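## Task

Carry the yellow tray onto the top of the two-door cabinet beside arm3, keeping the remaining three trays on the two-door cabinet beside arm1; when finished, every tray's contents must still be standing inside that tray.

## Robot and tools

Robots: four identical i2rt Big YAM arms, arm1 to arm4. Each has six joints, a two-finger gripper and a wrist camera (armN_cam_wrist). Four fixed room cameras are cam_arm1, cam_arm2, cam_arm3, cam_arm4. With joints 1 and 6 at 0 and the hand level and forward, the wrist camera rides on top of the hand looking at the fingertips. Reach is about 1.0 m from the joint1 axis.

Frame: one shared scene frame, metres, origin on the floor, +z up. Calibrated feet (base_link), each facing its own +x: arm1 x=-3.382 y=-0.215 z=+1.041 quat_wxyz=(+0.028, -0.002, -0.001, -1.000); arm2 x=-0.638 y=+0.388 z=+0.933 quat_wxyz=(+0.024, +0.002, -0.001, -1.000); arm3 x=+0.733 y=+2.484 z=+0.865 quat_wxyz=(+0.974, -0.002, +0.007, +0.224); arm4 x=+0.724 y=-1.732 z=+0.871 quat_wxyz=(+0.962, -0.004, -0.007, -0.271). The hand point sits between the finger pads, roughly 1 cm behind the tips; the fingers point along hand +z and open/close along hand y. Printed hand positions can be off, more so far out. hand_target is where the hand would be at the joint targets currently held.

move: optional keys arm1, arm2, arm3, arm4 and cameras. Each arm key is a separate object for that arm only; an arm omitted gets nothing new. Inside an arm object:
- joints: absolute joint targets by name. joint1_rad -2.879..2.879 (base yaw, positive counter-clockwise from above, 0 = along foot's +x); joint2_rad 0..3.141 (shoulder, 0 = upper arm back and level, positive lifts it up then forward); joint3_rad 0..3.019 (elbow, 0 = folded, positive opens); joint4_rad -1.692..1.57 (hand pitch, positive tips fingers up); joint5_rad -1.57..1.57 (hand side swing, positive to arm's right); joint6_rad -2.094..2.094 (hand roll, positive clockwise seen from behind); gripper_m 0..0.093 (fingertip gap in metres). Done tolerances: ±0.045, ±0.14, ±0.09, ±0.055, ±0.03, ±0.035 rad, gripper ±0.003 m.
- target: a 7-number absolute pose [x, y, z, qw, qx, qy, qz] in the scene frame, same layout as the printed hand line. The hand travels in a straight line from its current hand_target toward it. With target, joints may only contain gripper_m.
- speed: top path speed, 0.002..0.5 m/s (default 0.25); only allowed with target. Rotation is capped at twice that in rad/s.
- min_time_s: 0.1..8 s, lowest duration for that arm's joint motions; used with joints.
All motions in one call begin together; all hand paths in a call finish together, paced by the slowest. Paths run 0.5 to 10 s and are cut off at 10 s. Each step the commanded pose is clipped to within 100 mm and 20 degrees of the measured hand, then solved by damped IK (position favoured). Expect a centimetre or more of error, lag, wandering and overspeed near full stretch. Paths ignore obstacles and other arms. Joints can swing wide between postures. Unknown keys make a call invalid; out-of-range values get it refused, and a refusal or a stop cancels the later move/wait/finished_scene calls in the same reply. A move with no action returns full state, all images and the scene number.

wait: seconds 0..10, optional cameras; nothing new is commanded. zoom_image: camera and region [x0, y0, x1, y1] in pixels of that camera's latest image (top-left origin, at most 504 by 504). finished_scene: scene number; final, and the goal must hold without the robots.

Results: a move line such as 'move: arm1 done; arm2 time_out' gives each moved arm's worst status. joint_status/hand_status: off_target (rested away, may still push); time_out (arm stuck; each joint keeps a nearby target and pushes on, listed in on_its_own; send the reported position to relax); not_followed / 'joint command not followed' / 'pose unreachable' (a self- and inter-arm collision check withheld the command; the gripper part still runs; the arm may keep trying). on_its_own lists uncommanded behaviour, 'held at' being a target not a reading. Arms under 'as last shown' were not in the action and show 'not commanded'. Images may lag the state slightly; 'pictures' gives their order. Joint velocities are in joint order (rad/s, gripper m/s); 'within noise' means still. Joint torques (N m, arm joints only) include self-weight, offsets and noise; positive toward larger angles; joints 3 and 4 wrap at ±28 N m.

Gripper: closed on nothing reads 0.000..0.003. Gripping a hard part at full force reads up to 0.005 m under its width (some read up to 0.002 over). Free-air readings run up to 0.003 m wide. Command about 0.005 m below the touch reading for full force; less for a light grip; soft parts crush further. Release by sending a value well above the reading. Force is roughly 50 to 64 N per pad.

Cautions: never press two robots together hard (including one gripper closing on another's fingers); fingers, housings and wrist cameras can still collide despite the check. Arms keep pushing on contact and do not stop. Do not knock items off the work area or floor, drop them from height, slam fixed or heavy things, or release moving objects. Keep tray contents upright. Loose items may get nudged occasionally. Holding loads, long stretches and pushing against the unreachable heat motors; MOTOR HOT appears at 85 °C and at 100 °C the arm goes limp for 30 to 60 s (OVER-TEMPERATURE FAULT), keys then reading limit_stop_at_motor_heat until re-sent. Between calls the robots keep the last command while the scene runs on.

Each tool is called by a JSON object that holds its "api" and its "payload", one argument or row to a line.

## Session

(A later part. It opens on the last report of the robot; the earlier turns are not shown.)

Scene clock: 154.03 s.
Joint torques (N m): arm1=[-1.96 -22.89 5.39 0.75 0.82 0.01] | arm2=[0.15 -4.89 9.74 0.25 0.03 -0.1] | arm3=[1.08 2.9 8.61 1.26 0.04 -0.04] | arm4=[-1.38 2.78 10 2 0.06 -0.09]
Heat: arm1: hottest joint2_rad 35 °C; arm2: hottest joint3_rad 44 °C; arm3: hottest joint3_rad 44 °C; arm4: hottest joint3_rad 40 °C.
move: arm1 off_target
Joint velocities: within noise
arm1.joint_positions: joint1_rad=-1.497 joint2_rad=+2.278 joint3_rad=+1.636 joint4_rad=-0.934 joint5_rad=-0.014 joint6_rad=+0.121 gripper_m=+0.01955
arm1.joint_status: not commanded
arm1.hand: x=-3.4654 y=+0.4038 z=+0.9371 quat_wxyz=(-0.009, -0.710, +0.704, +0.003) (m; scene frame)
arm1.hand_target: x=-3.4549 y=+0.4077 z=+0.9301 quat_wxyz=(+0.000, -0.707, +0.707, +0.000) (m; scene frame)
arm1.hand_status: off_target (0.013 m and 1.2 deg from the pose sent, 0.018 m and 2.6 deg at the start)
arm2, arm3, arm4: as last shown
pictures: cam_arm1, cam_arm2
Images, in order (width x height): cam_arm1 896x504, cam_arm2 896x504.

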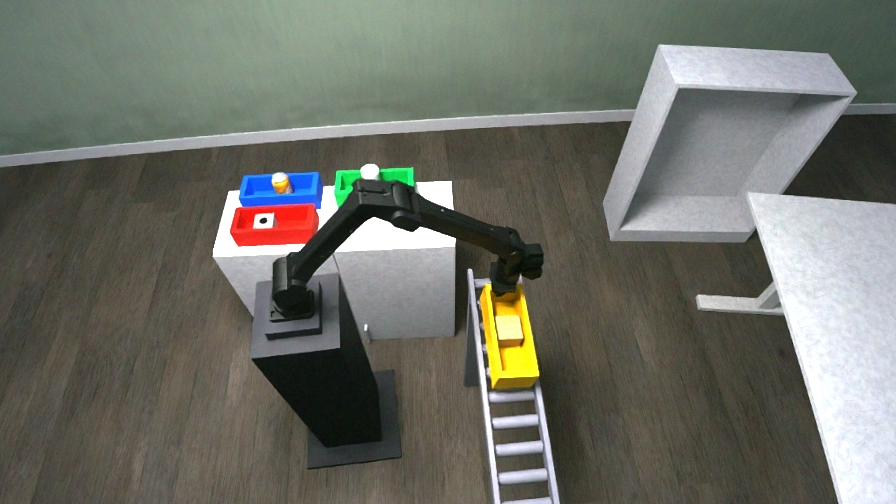

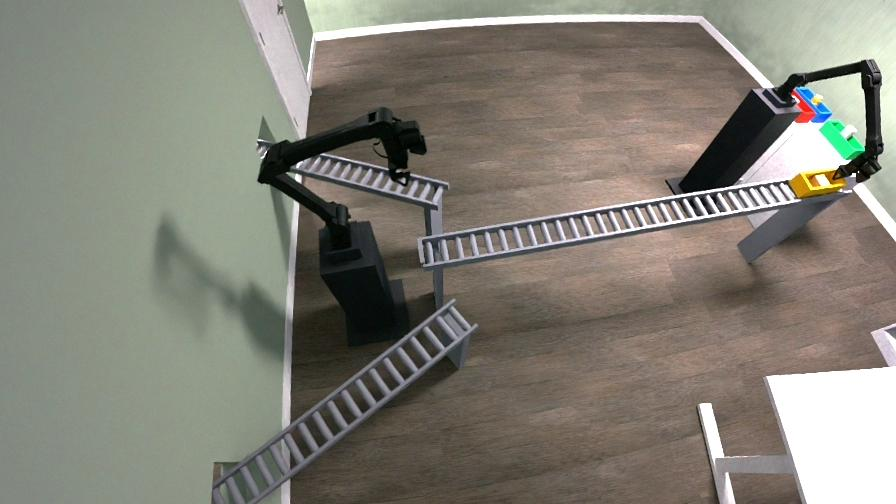

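{"api": "move", "payload": {
  "arm1": {"target":[-3.455,0.40,1.0,0,0.707,-0.707,0],"speed":0.08}
}}

{"api": "move", "payload": {
  "arm1": {"target":[-3.455,0.393,0.955,0,0.707,-0.707,0],"speed":0.06},
  "cameras": ["cam_arm1","cam_arm2"]
}}

{"api": "zoom_image", "payload": {
  "camera": "cam_arm1",
  "region": [420, 220, 620, 420]
}}

{"api": "zoom_image", "payload": {
  "camera": "cam_arm2",
  "region": [740, 100, 896, 256]
}}

Scene clock: 159.20 s.
Joint torques (N m): arm1=[-1.55 -27.4 5.72 -0.51 0.81 0.07] | arm2=[0.62 -4.95 9.74 0.23 0.06 -0.1] | arm3=[0.97 2.78 8.61 1.29 0.03 -0.05] | arm4=[-0.73 3.43 9.94 1.84 0.07 -0.08]
Heat: arm1: hottest joint2_rad 35 °C; arm2: hottest joint3_rad 44 °C; arm3: hottest joint3_rad 44 °C; arm4: hottest joint3_rad 40 °C.
move: arm1 off_target
Joint velocities: within noise
arm1.joint_positions: joint1_rad=-1.497 joint2_rad=+2.215 joint3_rad=+1.616 joint4_rad=-1.015 joint5_rad=-0.013 joint6_rad=+0.120 gripper_m=+0.01955
arm1.joint_status: not commanded
arm1.hand: x=-3.4631 y=+0.3880 z=+0.9688 quat_wxyz=(-0.021, -0.710, +0.703, -0.012) (m; scene frame)
arm1.hand_target: x=-3.4550 y=+0.3995 z=+0.9995 quat_wxyz=(+0.000, -0.707, +0.707, +0.000) (m; scene frame)
arm1.hand_status: off_target (0.034 m and 2.9 deg from the pose sent, 0.064 m and 1.2 deg at the start)
arm2, arm3, arm4: as last shown
pictures: none

Scene clock: 160.70 s.
Joint torques (N m): arm1=[-1.61 -25.11 5.6 0.14 0.81 0.06] | arm2=[0.26 -5.13 9.72 0.23 0.04 -0.11] | arm3=[1.14 2.84 8.7 1.25 0.05 -0.05] | arm4=[-0.44 3.19 10.04 2.03 0.08 -0.01]
Heat: arm1: hottest joint2_rad 35 °C; arm2: hottest joint3_rad 44 °C; arm3: hottest joint3_rad 44 °C; arm4: hottest joint3_rad 41 °C.
move: arm1 off_target
Joint velocities: within noise
arm1.joint_positions: joint1_rad=-1.497 joint2_rad=+2.238 joint3_rad=+1.574 joint4_rad=-0.935 joint5_rad=-0.013 joint6_rad=+0.120 gripper_m=+0.01955
arm1.joint_status: not commanded
arm1.hand: x=-3.4626 y=+0.3832 z=+0.9425 quat_wxyz=(-0.016, -0.710, +0.704, -0.006) (m; scene frame)
arm1.hand_target: x=-3.4551 y=+0.3928 z=+0.9550 quat_wxyz=(+0.000, -0.707, +0.707, +0.000) (m; scene frame)
arm1.hand_status: off_target (0.018 m and 2.1 deg from the pose sent, 0.017 m and 2.9 deg at the start)
arm2, arm3, arm4: as last shown
pictures: cam_arm1, cam_arm2
Images, in order (width x height): cam_arm1 896x504, cam_arm2 896x504.

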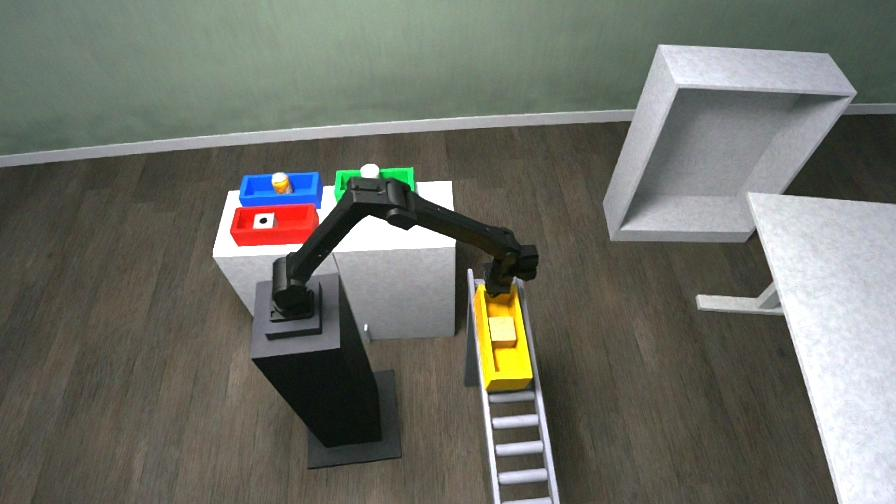

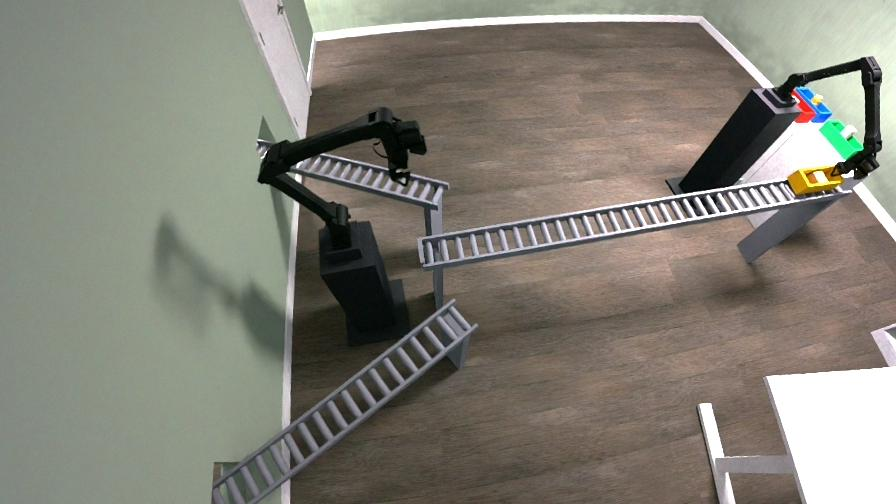

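Scaled by 2.520 from the camera's 896x504 image, which has a finer 1280x720 frame.

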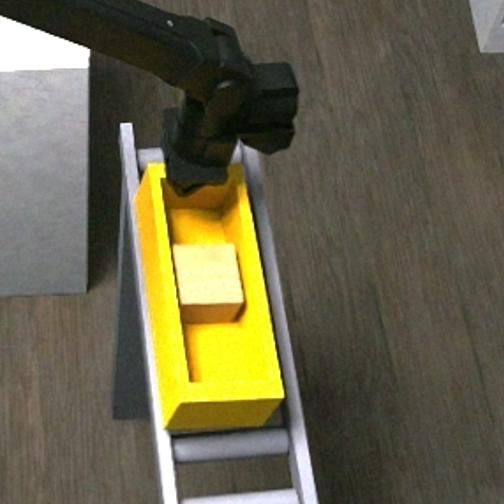

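Scaled by 3.231 from the camera's 896x504 image, which has a finer 1280x720 frame.

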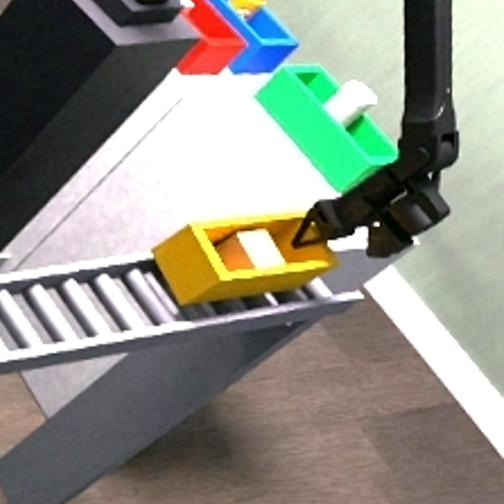

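{"api": "move", "payload": {
  "arm1": {"target":[-3.455,0.397,0.92,0,0.707,-0.707,0],"speed":0.06},
  "cameras": ["cam_arm1","cam_arm2"]
}}

{"api": "zoom_image", "payload": {
  "camera": "cam_arm1",
  "region": [420, 220, 620, 420]
}}

{"api": "zoom_image", "payload": {
  "camera": "cam_arm2",
  "region": [740, 100, 896, 256]
}}

Scene clock: 164.80 s.
Joint torques (N m): arm1=[-1.55 -20.19 6.28 1.31 0.81 0.07] | arm2=[0.32 -4.89 9.76 0.23 0.05 -0.11] | arm3=[1.2 2.9 8.66 1.31 0.04 -0.04] | arm4=[-0.73 2.9 9.99 1.87 0.05 -0.11]
Heat: arm1: hottest joint2_rad 35 °C; arm2: hottest joint3_rad 44 °C; arm3: hottest joint3_rad 44 °C; arm4: hottest joint3_rad 41 °C.
move: arm1 off_target
Joint velocities: within noise
arm1.joint_positions: joint1_rad=-1.498 joint2_rad=+2.245 joint3_rad=+1.574 joint4_rad=-0.911 joint5_rad=-0.014 joint6_rad=+0.119 gripper_m=+0.01955
arm1.joint_status: not commanded
arm1.hand: x=-3.4628 y=+0.3876 z=+0.9382 quat_wxyz=(-0.011, -0.710, +0.704, +0.001) (m; scene frame)
arm1.hand_target: x=-3.4550 y=+0.3961 z=+0.9207 quat_wxyz=(+0.000, -0.707, +0.707, +0.000) (m; scene frame)
arm1.hand_status: off_target (0.022 m and 1.4 deg from the pose sent, 0.028 m and 2.1 deg at the start)
arm2: as last shown
arm3.joint_positions: joint1_rad=+0.862 joint2_rad=+0.642 joint3_rad=+1.412 joint4_rad=-1.560 joint5_rad=+0.220 joint6_rad=+0.359 gripper_m=+0.09396
arm3.joint_status: not commanded
arm3.hand: x=+0.8287 y=+2.6760 z=+1.3667 quat_wxyz=(-0.322, +0.386, -0.838, -0.213) (m; scene frame)
arm3.hand_target: x=+0.8285 y=+2.6750 z=+1.3781 quat_wxyz=(-0.330, +0.382, -0.834, -0.223) (m; scene frame)
arm3.hand_status: not commanded
arm4.joint_positions: joint1_rad=+0.611 joint2_rad=+0.619 joint3_rad=+1.338 joint4_rad=-1.545 joint5_rad=+0.202 joint6_rad=+0.301 gripper_m=+0.09396
arm4.joint_status: not commanded
arm4.hand: x=+0.9262 y=-1.7486 z=+1.3507 quat_wxyz=(-0.379, -0.145, -0.914, +0.032) (m; scene frame)
arm4.hand_target: x=+0.9249 y=-1.7486 z=+1.3599 quat_wxyz=(-0.389, -0.145, -0.909, +0.029) (m; scene frame)
arm4.hand_status: not commanded
pictures: cam_arm1, cam_arm2
Images, in order (width x height): cam_arm1 896x504, cam_arm2 896x504.

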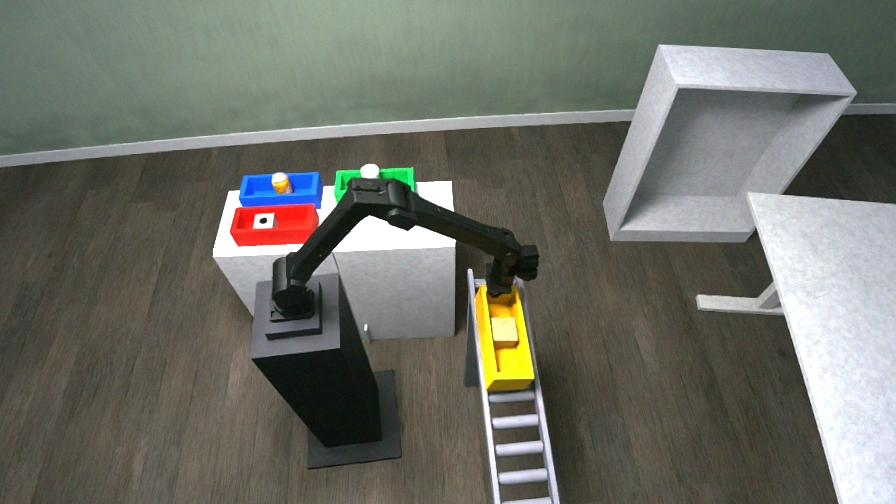

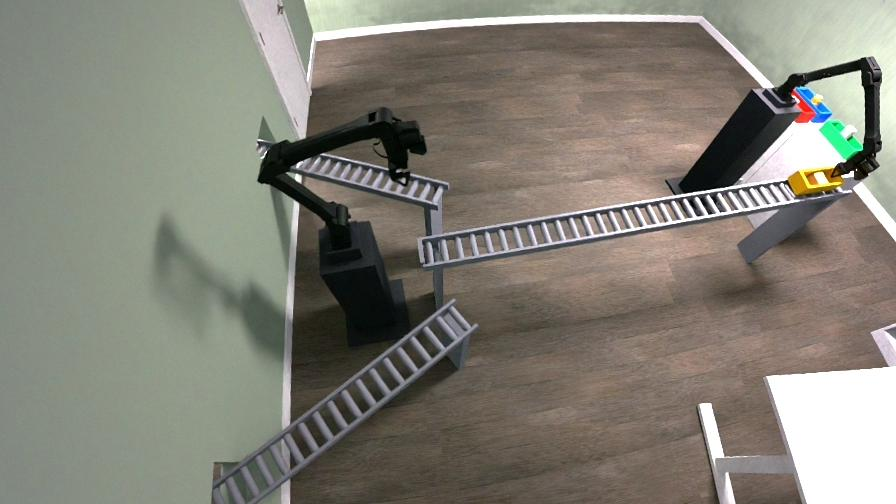

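Scaled by 2.520 from the camera's 896x504 image, which has a finer 1280x720 frame.

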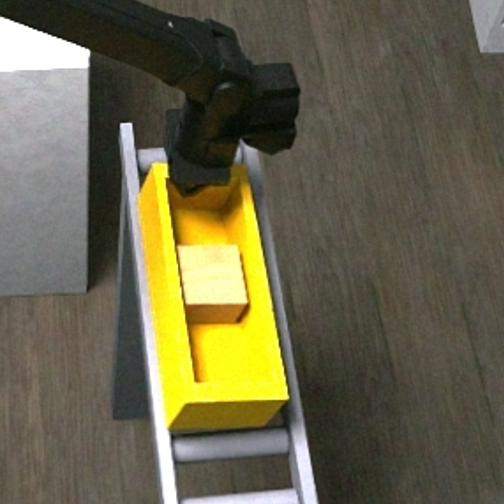

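Scaled by 3.231 from the camera's 896x504 image, which has a finer 1280x720 frame.

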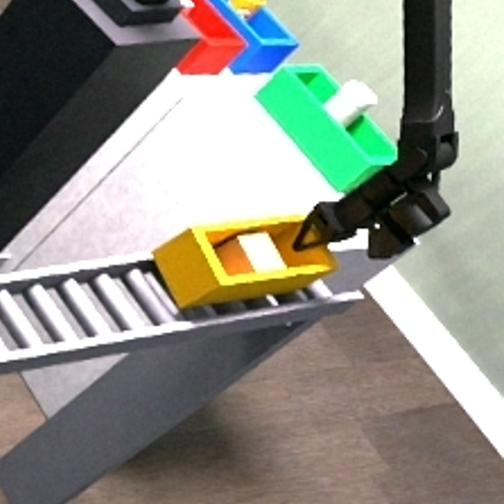

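{"api": "move", "payload": {
  "arm1": {"target":[-3.455,0.409,0.935,0,0.707,-0.707,0],"speed":0.05},
  "cameras": ["cam_arm1","cam_arm2","arm1_cam_wrist"]
}}

{"api": "zoom_image", "payload": {
  "camera": "cam_arm1",
  "region": [450, 250, 570, 410]
}}

{"api": "zoom_image", "payload": {
  "camera": "cam_arm2",
  "region": [780, 150, 870, 216]
}}

Scene clock: 174.37 s.
Joint torques (N m): arm1=[-1.85 -20.84 8.62 0.21 0.84 0.04] | arm2=[0.21 -5.13 9.69 0.21 0.05 -0.12] | arm3=[1.03 2.96 8.68 1.37 0.05 -0.04] | arm4=[0.15 3.78 10.03 1.98 0.06 -0.11]
Heat: arm1: hottest joint2_rad 35 °C; arm2: hottest joint3_rad 44 °C; arm3: hottest joint3_rad 44 °C; arm4: hottest joint3_rad 41 °C.
move: arm1 off_target
Joint velocities: within noise
arm1.joint_positions: joint1_rad=-1.498 joint2_rad=+2.252 joint3_rad=+1.591 joint4_rad=-0.932 joint5_rad=-0.014 joint6_rad=+0.119 gripper_m=+0.01955
arm1.joint_status: not commanded
arm1.hand: x=-3.4628 y=+0.3888 z=+0.9390 quat_wxyz=(-0.015, -0.710, +0.704, -0.004) (m; scene frame)
arm1.hand_target: x=-3.4548 y=+0.4080 z=+0.9356 quat_wxyz=(+0.000, -0.707, +0.707, +0.000) (m; scene frame)
arm1.hand_status: off_target (0.022 m and 1.8 deg from the pose sent, 0.023 m and 1.4 deg at the start)
arm2.joint_positions: joint1_rad=-0.079 joint2_rad=+1.072 joint3_rad=+1.384 joint4_rad=-1.687 joint5_rad=-0.001 joint6_rad=-0.016 gripper_m=+0.09396
arm2.joint_status: not commanded
arm2.hand: x=-0.9511 y=+0.3987 z=+1.3013 quat_wxyz=(+0.000, -0.995, +0.007, +0.096) (m; scene frame)
arm2.hand_target: x=-0.9502 y=+0.4000 z=+1.2992 quat_wxyz=(+0.002, -0.996, +0.001, +0.088) (m; scene frame)
arm2.hand_status: not commanded
arm3, arm4: as last shown
pictures: arm1_cam_wrist, cam_arm1, cam_arm2
Images, in order (width x height): arm1_cam_wrist 896x504, cam_arm1 896x504, cam_arm2 896x504.

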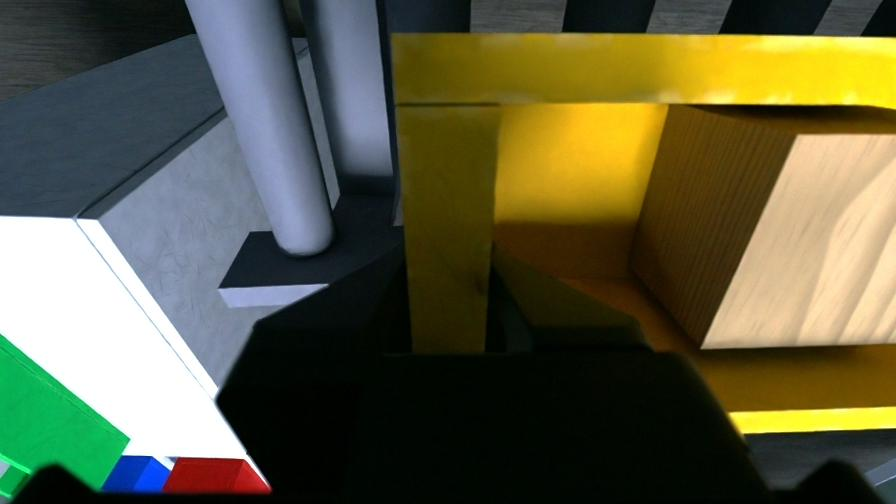

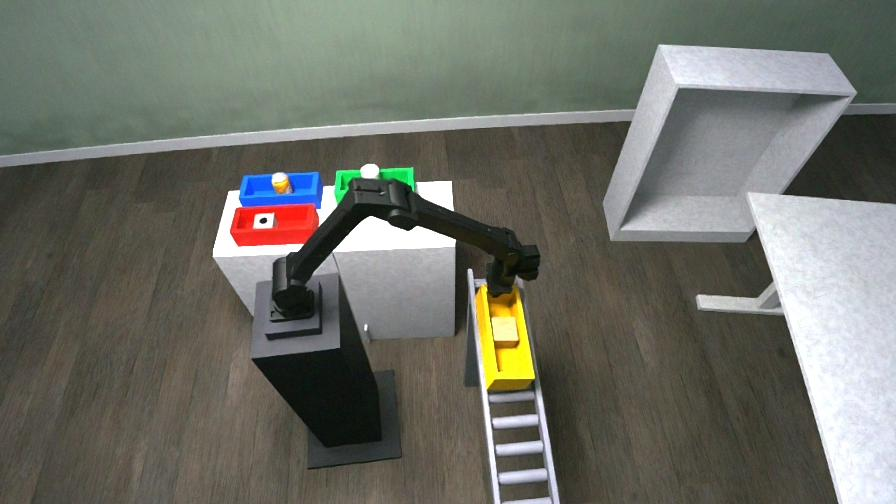

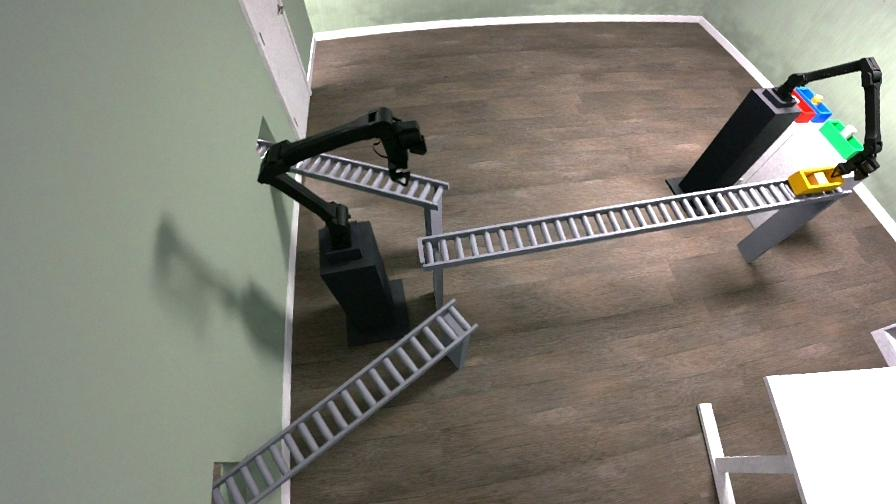

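Scaled by 3.150 from the camera's 896x504 image, which has a finer 1280x720 frame.

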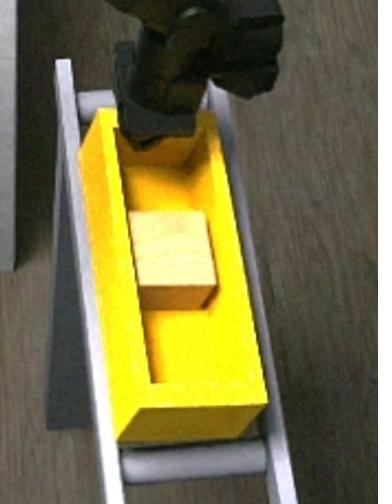

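Scaled by 5.600 from the camera's 896x504 image, which has a finer 1280x720 frame.

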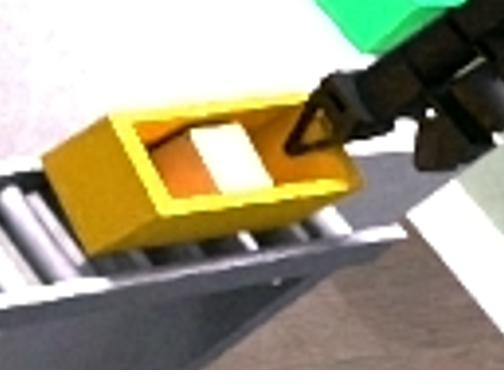

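{"api": "move", "payload": {
  "arm1": {"target":[-3.455,0.412,1.0,0,0.707,-0.707,0],"speed":0.08}
}}

{"api": "move", "payload": {
  "arm1": {"target":[-3.455,0.405,0.935,0,0.707,-0.707,0],"speed":0.06},
  "cameras": ["cam_arm1","cam_arm2"]
}}

{"api": "zoom_image", "payload": {
  "camera": "cam_arm1",
  "region": [450, 250, 570, 410]
}}

{"api": "zoom_image", "payload": {
  "camera": "cam_arm2",
  "region": [780, 150, 870, 216]
}}

Scene clock: 180.60 s.
Joint torques (N m): arm1=[-1.85 -28.4 9.11 -0.92 0.85 0.05] | arm2=[0.21 -4.84 9.73 0.24 0.05 -0.09] | arm3=[1.03 3.02 8.64 1.29 0.04 -0.04] | arm4=[-1.08 3.08 10.14 1.73 0.08 -0.05]
Heat: arm1: hottest joint2_rad 35 °C; arm2: hottest joint3_rad 44 °C; arm3: hottest joint3_rad 44 °C; arm4: hottest joint3_rad 41 °C.
move: arm1 off_target
Joint velocities: within noise
arm1.joint_positions: joint1_rad=-1.498 joint2_rad=+2.241 joint3_rad=+1.611 joint4_rad=-1.031 joint5_rad=-0.014 joint6_rad=+0.119 gripper_m=+0.01955
arm1.joint_status: not commanded
arm1.hand: x=-3.4611 y=+0.3764 z=+0.9528 quat_wxyz=(-0.036, -0.710, +0.703, -0.031) (m; scene frame)
arm1.hand_target: x=-3.4546 y=+0.4093 z=+1.0005 quat_wxyz=(+0.000, -0.707, +0.707, +0.000) (m; scene frame)
arm1.hand_status: off_target (0.059 m and 5.4 deg from the pose sent, 0.066 m and 1.8 deg at the start)
arm2, arm3, arm4: as last shown
pictures: none

Scene clock: 182.23 s.
Joint torques (N m): arm1=[-1.73 -22.59 6.37 0.72 0.82 0.09] | arm2=[0.38 -4.84 9.81 0.21 0.05 -0.11] | arm3=[1.03 2.9 8.64 1.32 0.04 -0.03] | arm4=[-0.5 3.08 9.99 2.04 0 -0.09]
Heat: arm1: hottest joint2_rad 35 °C; arm2: hottest joint3_rad 44 °C; arm3: hottest joint3_rad 44 °C; arm4: hottest joint3_rad 41 °C.
move: arm1 off_target
Joint velocities: within noise
arm1.joint_positions: joint1_rad=-1.498 joint2_rad=+2.262 joint3_rad=+1.611 joint4_rad=-0.937 joint5_rad=-0.014 joint6_rad=+0.117 gripper_m=+0.01955
arm1.joint_status: not commanded
arm1.hand: x=-3.4635 y=+0.3949 z=+0.9393 quat_wxyz=(-0.013, -0.711, +0.703, -0.002) (m; scene frame)
arm1.hand_target: x=-3.4548 y=+0.4046 z=+0.9353 quat_wxyz=(+0.000, -0.707, +0.707, +0.000) (m; scene frame)
arm1.hand_status: off_target (0.014 m and 1.6 deg from the pose sent, 0.034 m and 5.4 deg at the start)
arm2, arm3, arm4: as last shown
pictures: cam_arm1, cam_arm2
Images, in order (width x height): cam_arm1 896x504, cam_arm2 896x504.

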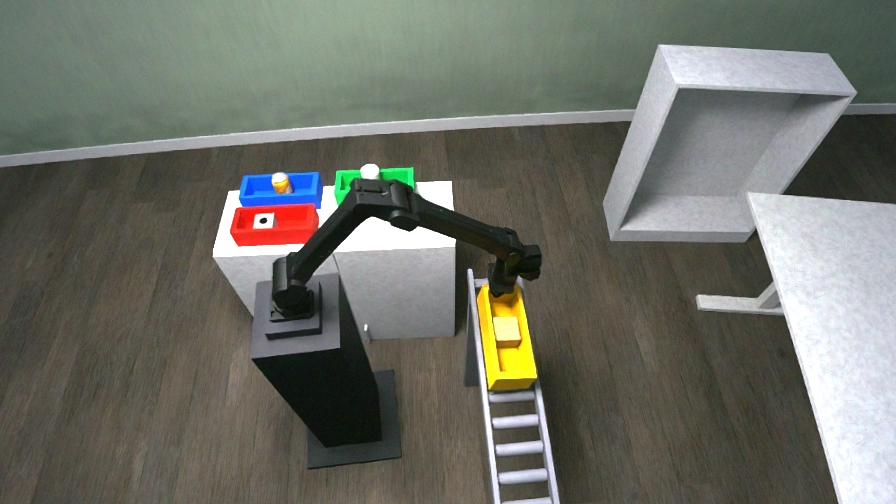

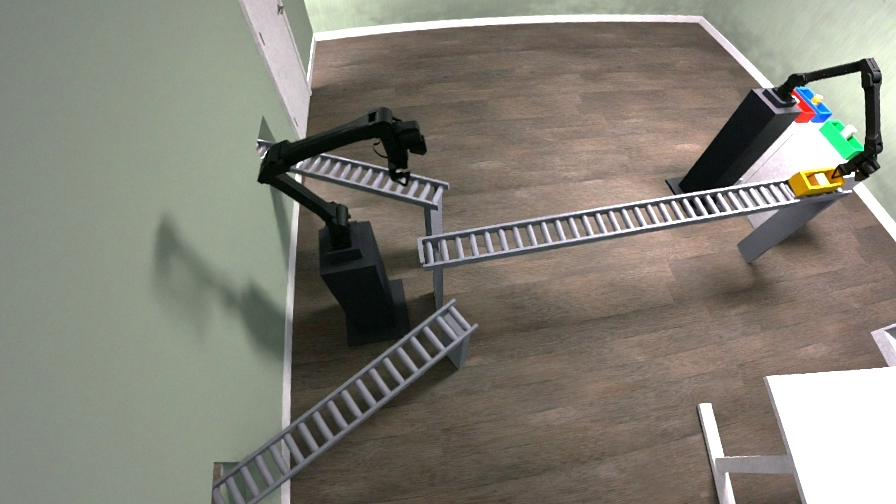

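Scaled by 3.150 from the camera's 896x504 image, which has a finer 1280x720 frame.

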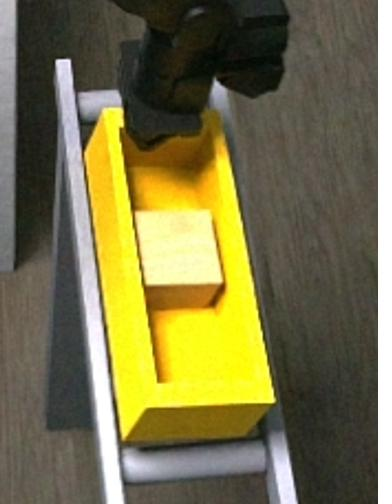

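Scaled by 5.600 from the camera's 896x504 image, which has a finer 1280x720 frame.

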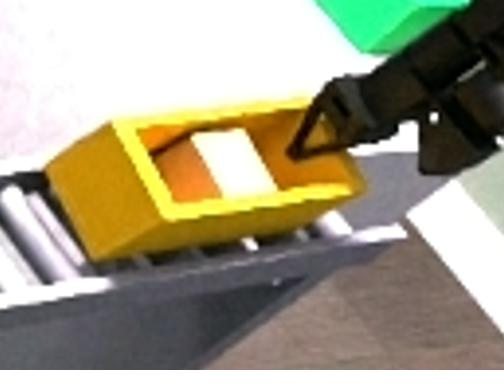

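{"api": "move", "payload": {
  "arm1": {"joints":{"gripper_m":0.05}},
  "cameras": ["cam_arm1","cam_arm2","arm1_cam_wrist"]
}}

{"api": "zoom_image", "payload": {
  "camera": "cam_arm1",
  "region": [450, 250, 570, 410]
}}

{"api": "zoom_image", "payload": {
  "camera": "cam_arm2",
  "region": [780, 150, 870, 216]
}}

Scene clock: 187.87 s.
Joint torques (N m): arm1=[-1.44 -22.65 6.31 0.39 -0.02 0.07] | arm2=[0.44 -4.95 9.81 0.21 0.03 -0.1] | arm3=[1.08 2.84 8.65 1.22 0.03 -0.03] | arm4=[-1.26 3.55 10.06 1.89 0.08 -0.1]
Heat: arm1: hottest joint2_rad 36 °C; arm2: hottest joint3_rad 44 °C; arm3: hottest joint3_rad 44 °C; arm4: hottest joint3_rad 41 °C.
move: arm1 done
Joint velocities: within noise
arm1.joint_positions: joint1_rad=-1.501 joint2_rad=+2.262 joint3_rad=+1.611 joint4_rad=-0.928 joint5_rad=+0.005 joint6_rad=+0.117 gripper_m=+0.04987
arm1.joint_status: all done
arm1.hand: x=-3.4589 y=+0.3975 z=+0.9390 quat_wxyz=(-0.003, -0.710, +0.704, -0.004) (m; scene frame)
arm1.hand_target: x=-3.4549 y=+0.4046 z=+0.9353 quat_wxyz=(+0.000, -0.707, +0.707, +0.000) (m; scene frame)
arm1.hand_status: not commanded
arm2, arm3, arm4: as last shown
pictures: arm1_cam_wrist, cam_arm1, cam_arm2
Images, in order (width x height): arm1_cam_wrist 896x504, cam_arm1 896x504, cam_arm2 896x504.

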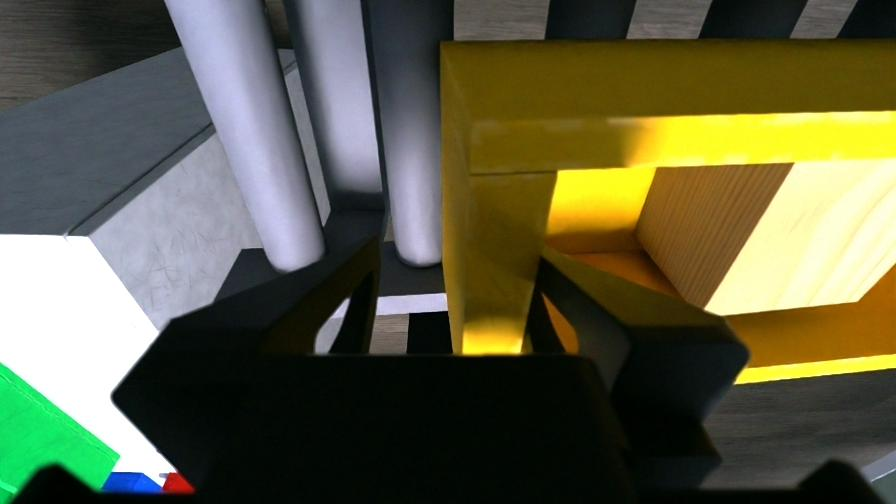

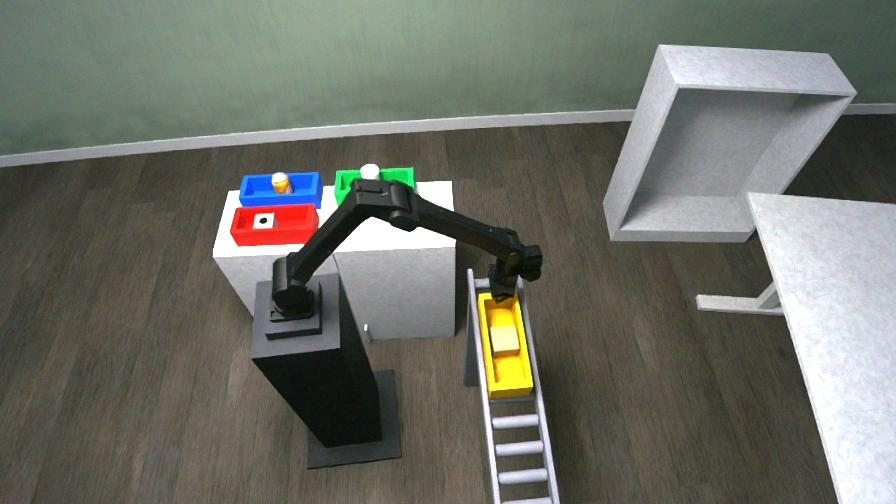

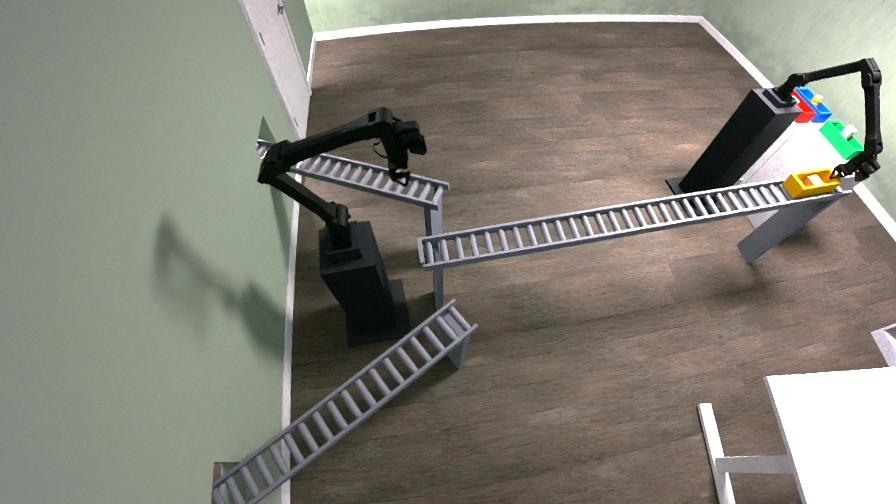

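Scaled by 3.150 from the camera's 896x504 image, which has a finer 1280x720 frame.

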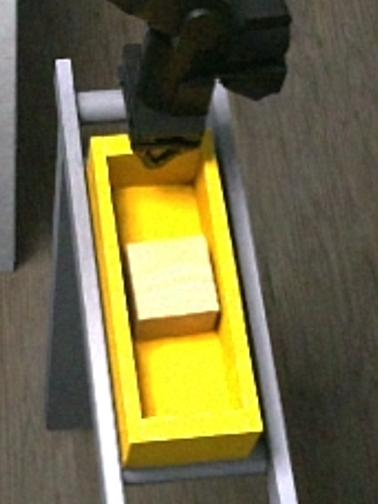

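Scaled by 5.600 from the camera's 896x504 image, which has a finer 1280x720 frame.

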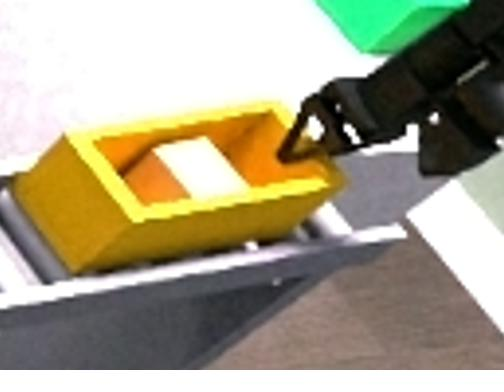

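{"api": "move", "payload": {
  "arm1": {"target":[-3.455,0.39,1.12,0,0.707,-0.707,0],"speed":0.2}
}}

{"api": "wait", "payload": {
  "seconds": 3,
  "cameras": ["cam_arm2","arm2_cam_wrist","cam_arm1"]
}}

Scene clock: 192.10 s.
Joint torques (N m): arm1=[-1.08 -22.36 9.03 -0.42 -0.01 0.11] | arm2=[0.26 -4.89 9.76 0.23 0.06 -0.11] | arm3=[0.85 2.84 8.66 1.31 0.04 -0.05] | arm4=[-0.44 3.6 9.99 1.87 0.05 -0.1]
Heat: arm1: hottest joint2_rad 36 °C; arm2: hottest joint3_rad 44 °C; arm3: hottest joint3_rad 44 °C; arm4: hottest joint3_rad 41 °C.
move: arm1 off_target
Joint velocities: within noise
arm1.joint_positions: joint1_rad=-1.501 joint2_rad=+2.013 joint3_rad=+1.657 joint4_rad=-1.252 joint5_rad=+0.005 joint6_rad=+0.117 gripper_m=+0.04989
arm1.joint_status: not commanded
arm1.hand: x=-3.4553 y=+0.3750 z=+1.1027 quat_wxyz=(-0.012, -0.710, +0.704, -0.015) (m; scene frame)
arm1.hand_target: x=-3.4549 y=+0.3892 z=+1.1202 quat_wxyz=(+0.000, -0.707, +0.707, +0.000) (m; scene frame)
arm1.hand_status: off_target (0.023 m and 2.3 deg from the pose sent, 0.181 m and 0.8 deg at the start)
arm2, arm3, arm4: as last shown
pictures: none

Scene clock: 195.10 s.
Joint torques (N m): arm1=[-1.38 -22.83 9.21 -0.47 -0.02 0.11] | arm2=[0.44 -5.01 9.76 0.24 0.03 -0.1] | arm3=[1.2 3.02 8.69 1.22 0.03 -0.05] | arm4=[-0.73 2.84 9.99 2.03 0.02 -0.09]
Heat: arm1: hottest joint2_rad 36 °C; arm2: hottest joint3_rad 44 °C; arm3: hottest joint3_rad 44 °C; arm4: hottest joint3_rad 41 °C.
Joint velocities: within noise
arm1.joint_positions: joint1_rad=-1.501 joint2_rad=+2.013 joint3_rad=+1.657 joint4_rad=-1.252 joint5_rad=+0.005 joint6_rad=+0.117 gripper_m=+0.04989
arm1.joint_status: not commanded
arm1.hand: x=-3.4553 y=+0.3750 z=+1.1027 quat_wxyz=(-0.012, -0.710, +0.704, -0.015) (m; scene frame)
arm1.hand_target: x=-3.4549 y=+0.3892 z=+1.1202 quat_wxyz=(+0.000, -0.707, +0.707, +0.000) (m; scene frame)
arm1.hand_status: off_target (0.023 m and 2.3 deg from the pose sent, 0.181 m and 0.8 deg at the start)
arm2.joint_positions: joint1_rad=-0.079 joint2_rad=+1.072 joint3_rad=+1.384 joint4_rad=-1.687 joint5_rad=-0.001 joint6_rad=-0.016 gripper_m=+0.09396
arm2.joint_status: not commanded
arm2.hand: x=-0.9511 y=+0.3987 z=+1.3013 quat_wxyz=(+0.000, -0.995, +0.007, +0.096) (m; scene frame)
arm2.hand_target: x=-0.9502 y=+0.4000 z=+1.2992 quat_wxyz=(+0.002, -0.996, +0.001, +0.088) (m; scene frame)
arm2.hand_status: not commanded
arm3.joint_positions: joint1_rad=+0.862 joint2_rad=+0.642 joint3_rad=+1.412 joint4_rad=-1.560 joint5_rad=+0.220 joint6_rad=+0.359 gripper_m=+0.09396
arm3.joint_status: not commanded
arm3.hand: x=+0.8287 y=+2.6760 z=+1.3667 quat_wxyz=(-0.322, +0.386, -0.838, -0.213) (m; scene frame)
arm3.hand_target: x=+0.8285 y=+2.6750 z=+1.3781 quat_wxyz=(-0.330, +0.382, -0.834, -0.223) (m; scene frame)
arm3.hand_status: not commanded
arm4.joint_positions: joint1_rad=+0.611 joint2_rad=+0.619 joint3_rad=+1.338 joint4_rad=-1.545 joint5_rad=+0.202 joint6_rad=+0.301 gripper_m=+0.09396
arm4.joint_status: not commanded
arm4.hand: x=+0.9262 y=-1.7486 z=+1.3507 quat_wxyz=(-0.379, -0.145, -0.914, +0.032) (m; scene frame)
arm4.hand_target: x=+0.9249 y=-1.7486 z=+1.3599 quat_wxyz=(-0.389, -0.145, -0.909, +0.029) (m; scene frame)
arm4.hand_status: not commanded
wait: 3.00 s; at rest by 0.27 s
pictures: arm2_cam_wrist, cam_arm1, cam_arm2
Images, in order (width x height): arm2_cam_wrist 896x504, cam_arm1 896x504, cam_arm2 896x504.

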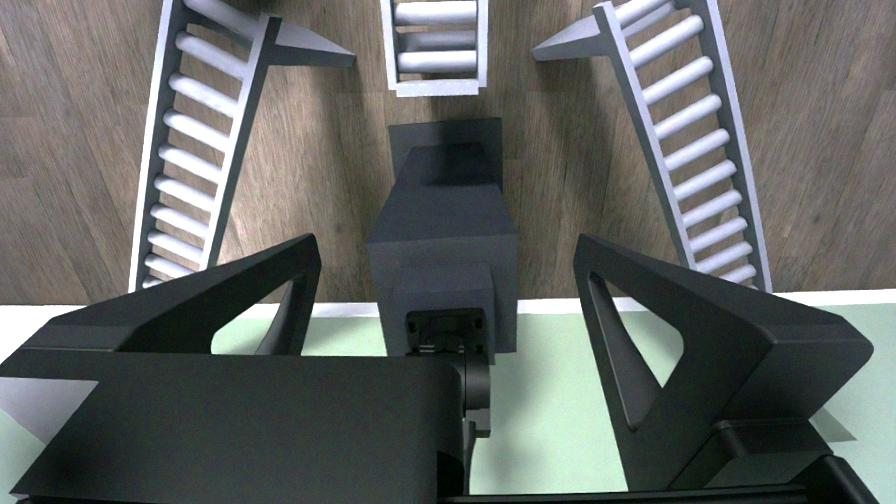

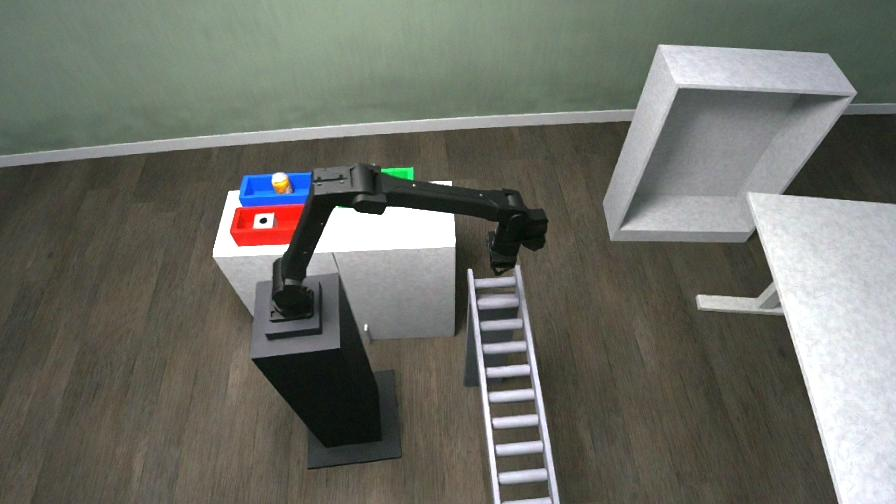

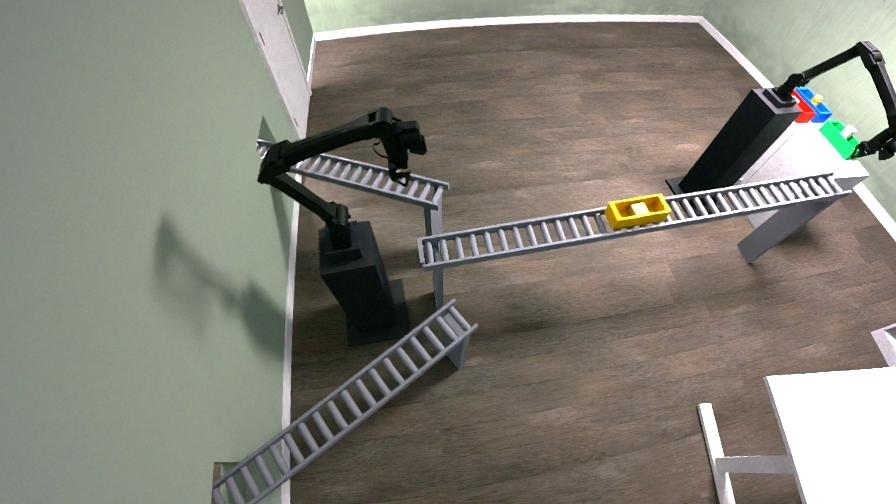

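{"api": "move", "payload": {
  "arm2": {"target":[-1.2,0.36,1.2,0,0.707,-0.707,0],"joints":{"gripper_m":0.055}}
}}

{"api": "wait", "payload": {
  "seconds": 1,
  "cameras": ["cam_arm2","arm2_cam_wrist"]
}}

Scene clock: 205.97 s.
Joint torques (N m): arm1=[-1.03 -22.83 9.26 -0.42 -0.03 0.11] | arm2=[1.2 -14.51 13.48 -0.08 -0.06 0.19] | arm3=[0.91 2.73 8.66 1.26 0.05 -0.05] | arm4=[-0.91 3.78 10.09 1.83 0.03 -0.06]
Heat: arm1: hottest joint2_rad 36 °C; arm2: hottest joint3_rad 45 °C; arm3: hottest joint3_rad 44 °C; arm4: hottest joint3_rad 41 °C.
move: arm2 off_target
Joint velocities: within noise
arm1, arm3, arm4: as last shown
arm2.joint_positions: joint1_rad=-0.006 joint2_rad=+1.796 joint3_rad=+1.868 joint4_rad=-1.650 joint5_rad=+0.005 joint6_rad=+1.607 gripper_m=+0.05509
arm2.joint_status: all done
arm2.hand: x=-1.1899 y=+0.3663 z=+1.1949 quat_wxyz=(+0.005, -0.710, +0.705, -0.003) (m; scene frame)
arm2.hand_target: x=-1.1996 y=+0.3601 z=+1.1999 quat_wxyz=(+0.000, -0.707, +0.707, +0.000) (m; scene frame)
arm2.hand_status: off_target (0.013 m and 0.7 deg from the pose sent, 0.271 m and 89.7 deg at the start)
pictures: none

Scene clock: 206.97 s.
Joint torques (N m): arm1=[-1.2 -22.53 9.26 -0.39 -0.04 0.11] | arm2=[1.44 -14.51 13.45 -0.17 -0.05 0.18] | arm3=[1.03 2.96 8.68 1.31 0.05 -0.04] | arm4=[-0.62 3.84 10.1 1.92 0.09 -0.11]
Heat: arm1: hottest joint2_rad 36 °C; arm2: hottest joint3_rad 45 °C; arm3: hottest joint3_rad 44 °C; arm4: hottest joint3_rad 41 °C.
Joint velocities: within noise
arm1.joint_positions: joint1_rad=-1.501 joint2_rad=+2.013 joint3_rad=+1.657 joint4_rad=-1.252 joint5_rad=+0.005 joint6_rad=+0.117 gripper_m=+0.04989
arm1.joint_status: not commanded
arm1.hand: x=-3.4553 y=+0.3750 z=+1.1027 quat_wxyz=(-0.012, -0.710, +0.704, -0.015) (m; scene frame)
arm1.hand_target: x=-3.4549 y=+0.3892 z=+1.1202 quat_wxyz=(+0.000, -0.707, +0.707, +0.000) (m; scene frame)
arm1.hand_status: not commanded
arm2.joint_positions: joint1_rad=-0.006 joint2_rad=+1.796 joint3_rad=+1.868 joint4_rad=-1.650 joint5_rad=+0.005 joint6_rad=+1.607 gripper_m=+0.05509
arm2.joint_status: all done
arm2.hand: x=-1.1899 y=+0.3663 z=+1.1949 quat_wxyz=(+0.005, -0.710, +0.705, -0.003) (m; scene frame)
arm2.hand_target: x=-1.1996 y=+0.3601 z=+1.1999 quat_wxyz=(+0.000, -0.707, +0.707, +0.000) (m; scene frame)
arm2.hand_status: off_target (0.013 m and 0.7 deg from the pose sent, 0.271 m and 89.7 deg at the start)
arm3.joint_positions: joint1_rad=+0.862 joint2_rad=+0.642 joint3_rad=+1.412 joint4_rad=-1.560 joint5_rad=+0.220 joint6_rad=+0.359 gripper_m=+0.09396
arm3.joint_status: not commanded
arm3.hand: x=+0.8287 y=+2.6760 z=+1.3667 quat_wxyz=(-0.322, +0.386, -0.838, -0.213) (m; scene frame)
arm3.hand_target: x=+0.8285 y=+2.6750 z=+1.3781 quat_wxyz=(-0.330, +0.382, -0.834, -0.223) (m; scene frame)
arm3.hand_status: not commanded
arm4.joint_positions: joint1_rad=+0.611 joint2_rad=+0.619 joint3_rad=+1.338 joint4_rad=-1.545 joint5_rad=+0.202 joint6_rad=+0.301 gripper_m=+0.09396
arm4.joint_status: not commanded
arm4.hand: x=+0.9262 y=-1.7486 z=+1.3507 quat_wxyz=(-0.379, -0.145, -0.914, +0.032) (m; scene frame)
arm4.hand_target: x=+0.9249 y=-1.7486 z=+1.3599 quat_wxyz=(-0.389, -0.145, -0.909, +0.029) (m; scene frame)
arm4.hand_status: not commanded
wait: 1.00 s; at rest by 0.27 s
pictures: arm2_cam_wrist, cam_arm2
Images, in order (width x height): arm2_cam_wrist 896x504, cam_arm2 896x504.

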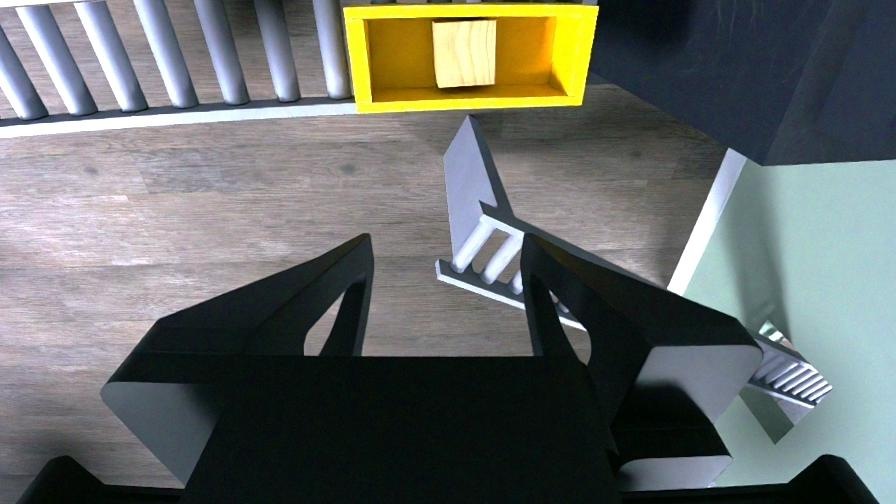

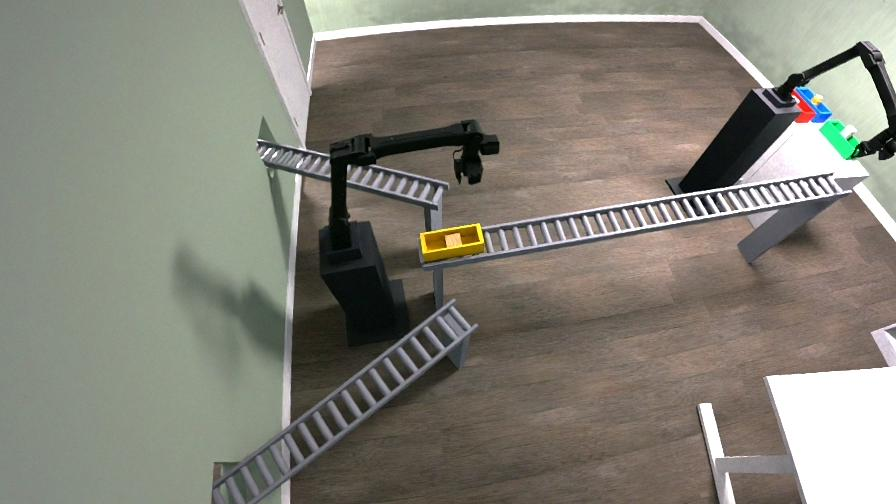

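{"api": "move", "payload": {
  "arm2": {"target":[-1.285,0.34,1.0,0,0.707,-0.707,0]},
  "cameras": ["cam_arm2","arm2_cam_wrist"]
}}

{"api": "zoom_image", "payload": {
  "camera": "cam_arm2",
  "region": [380, 100, 580, 300]
}}

Scene clock: 217.43 s.
Joint torques (N m): arm1=[-1.2 -22.65 9.29 -0.4 -0.03 0.09] | arm2=[1.26 -19.25 12.49 0.58 -0.06 0.18] | arm3=[1.03 3.02 8.69 1.25 0.05 -0.04] | arm4=[-0.91 3.43 9.98 1.91 0.02 -0.13]
Heat: arm1: hottest joint2_rad 36 °C; arm2: hottest joint3_rad 46 °C; arm3: hottest joint3_rad 44 °C; arm4: hottest joint3_rad 41 °C.
move: arm2 off_target
Joint velocities: within noise
arm1, arm3, arm4: as last shown
arm2.joint_positions: joint1_rad=+0.019 joint2_rad=+2.111 joint3_rad=+1.818 joint4_rad=-1.314 joint5_rad=+0.005 joint6_rad=+1.630 gripper_m=+0.05509
arm2.joint_status: not commanded
arm2.hand: x=-1.2682 y=+0.3469 z=+0.9928 quat_wxyz=(+0.015, -0.710, +0.704, -0.012) (m; scene frame)
arm2.hand_target: x=-1.2842 y=+0.3401 z=+1.0003 quat_wxyz=(+0.000, -0.707, +0.707, +0.000) (m; scene frame)
arm2.hand_status: off_target (0.019 m and 2.3 deg from the pose sent, 0.218 m and 0.7 deg at the start)
pictures: arm2_cam_wrist, cam_arm2
Images, in order (width x height): arm2_cam_wrist 896x504, cam_arm2 896x504.

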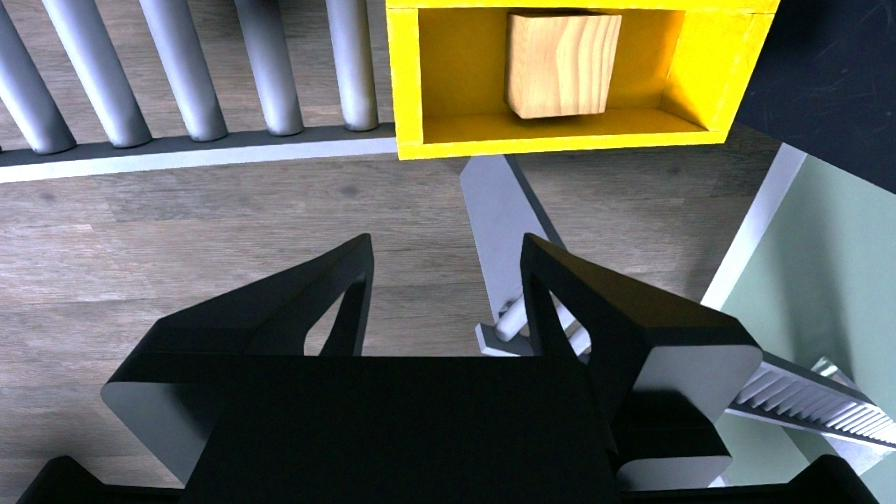

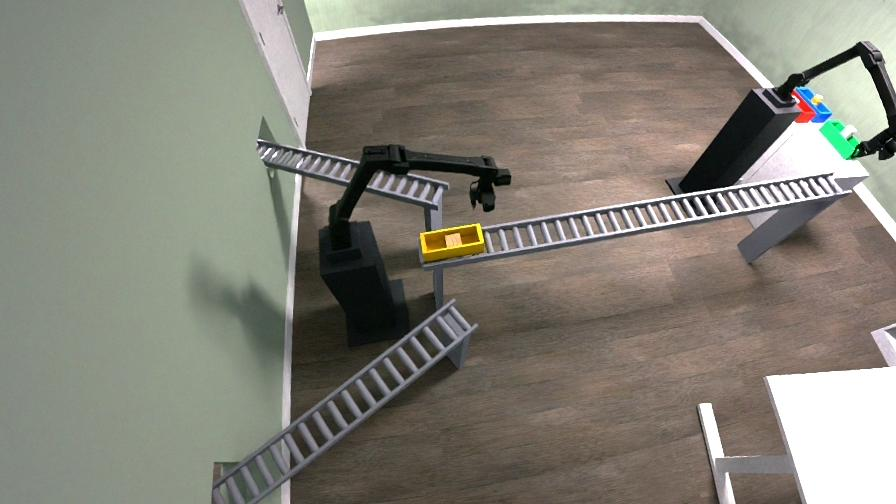

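Scaled by 2.520 from the camera's 896x504 image, which has a finer 1280x720 frame.

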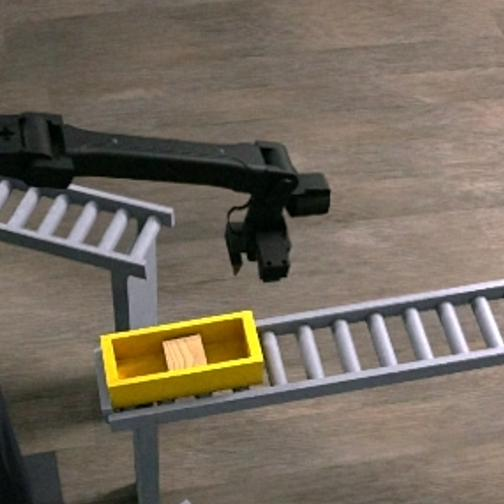

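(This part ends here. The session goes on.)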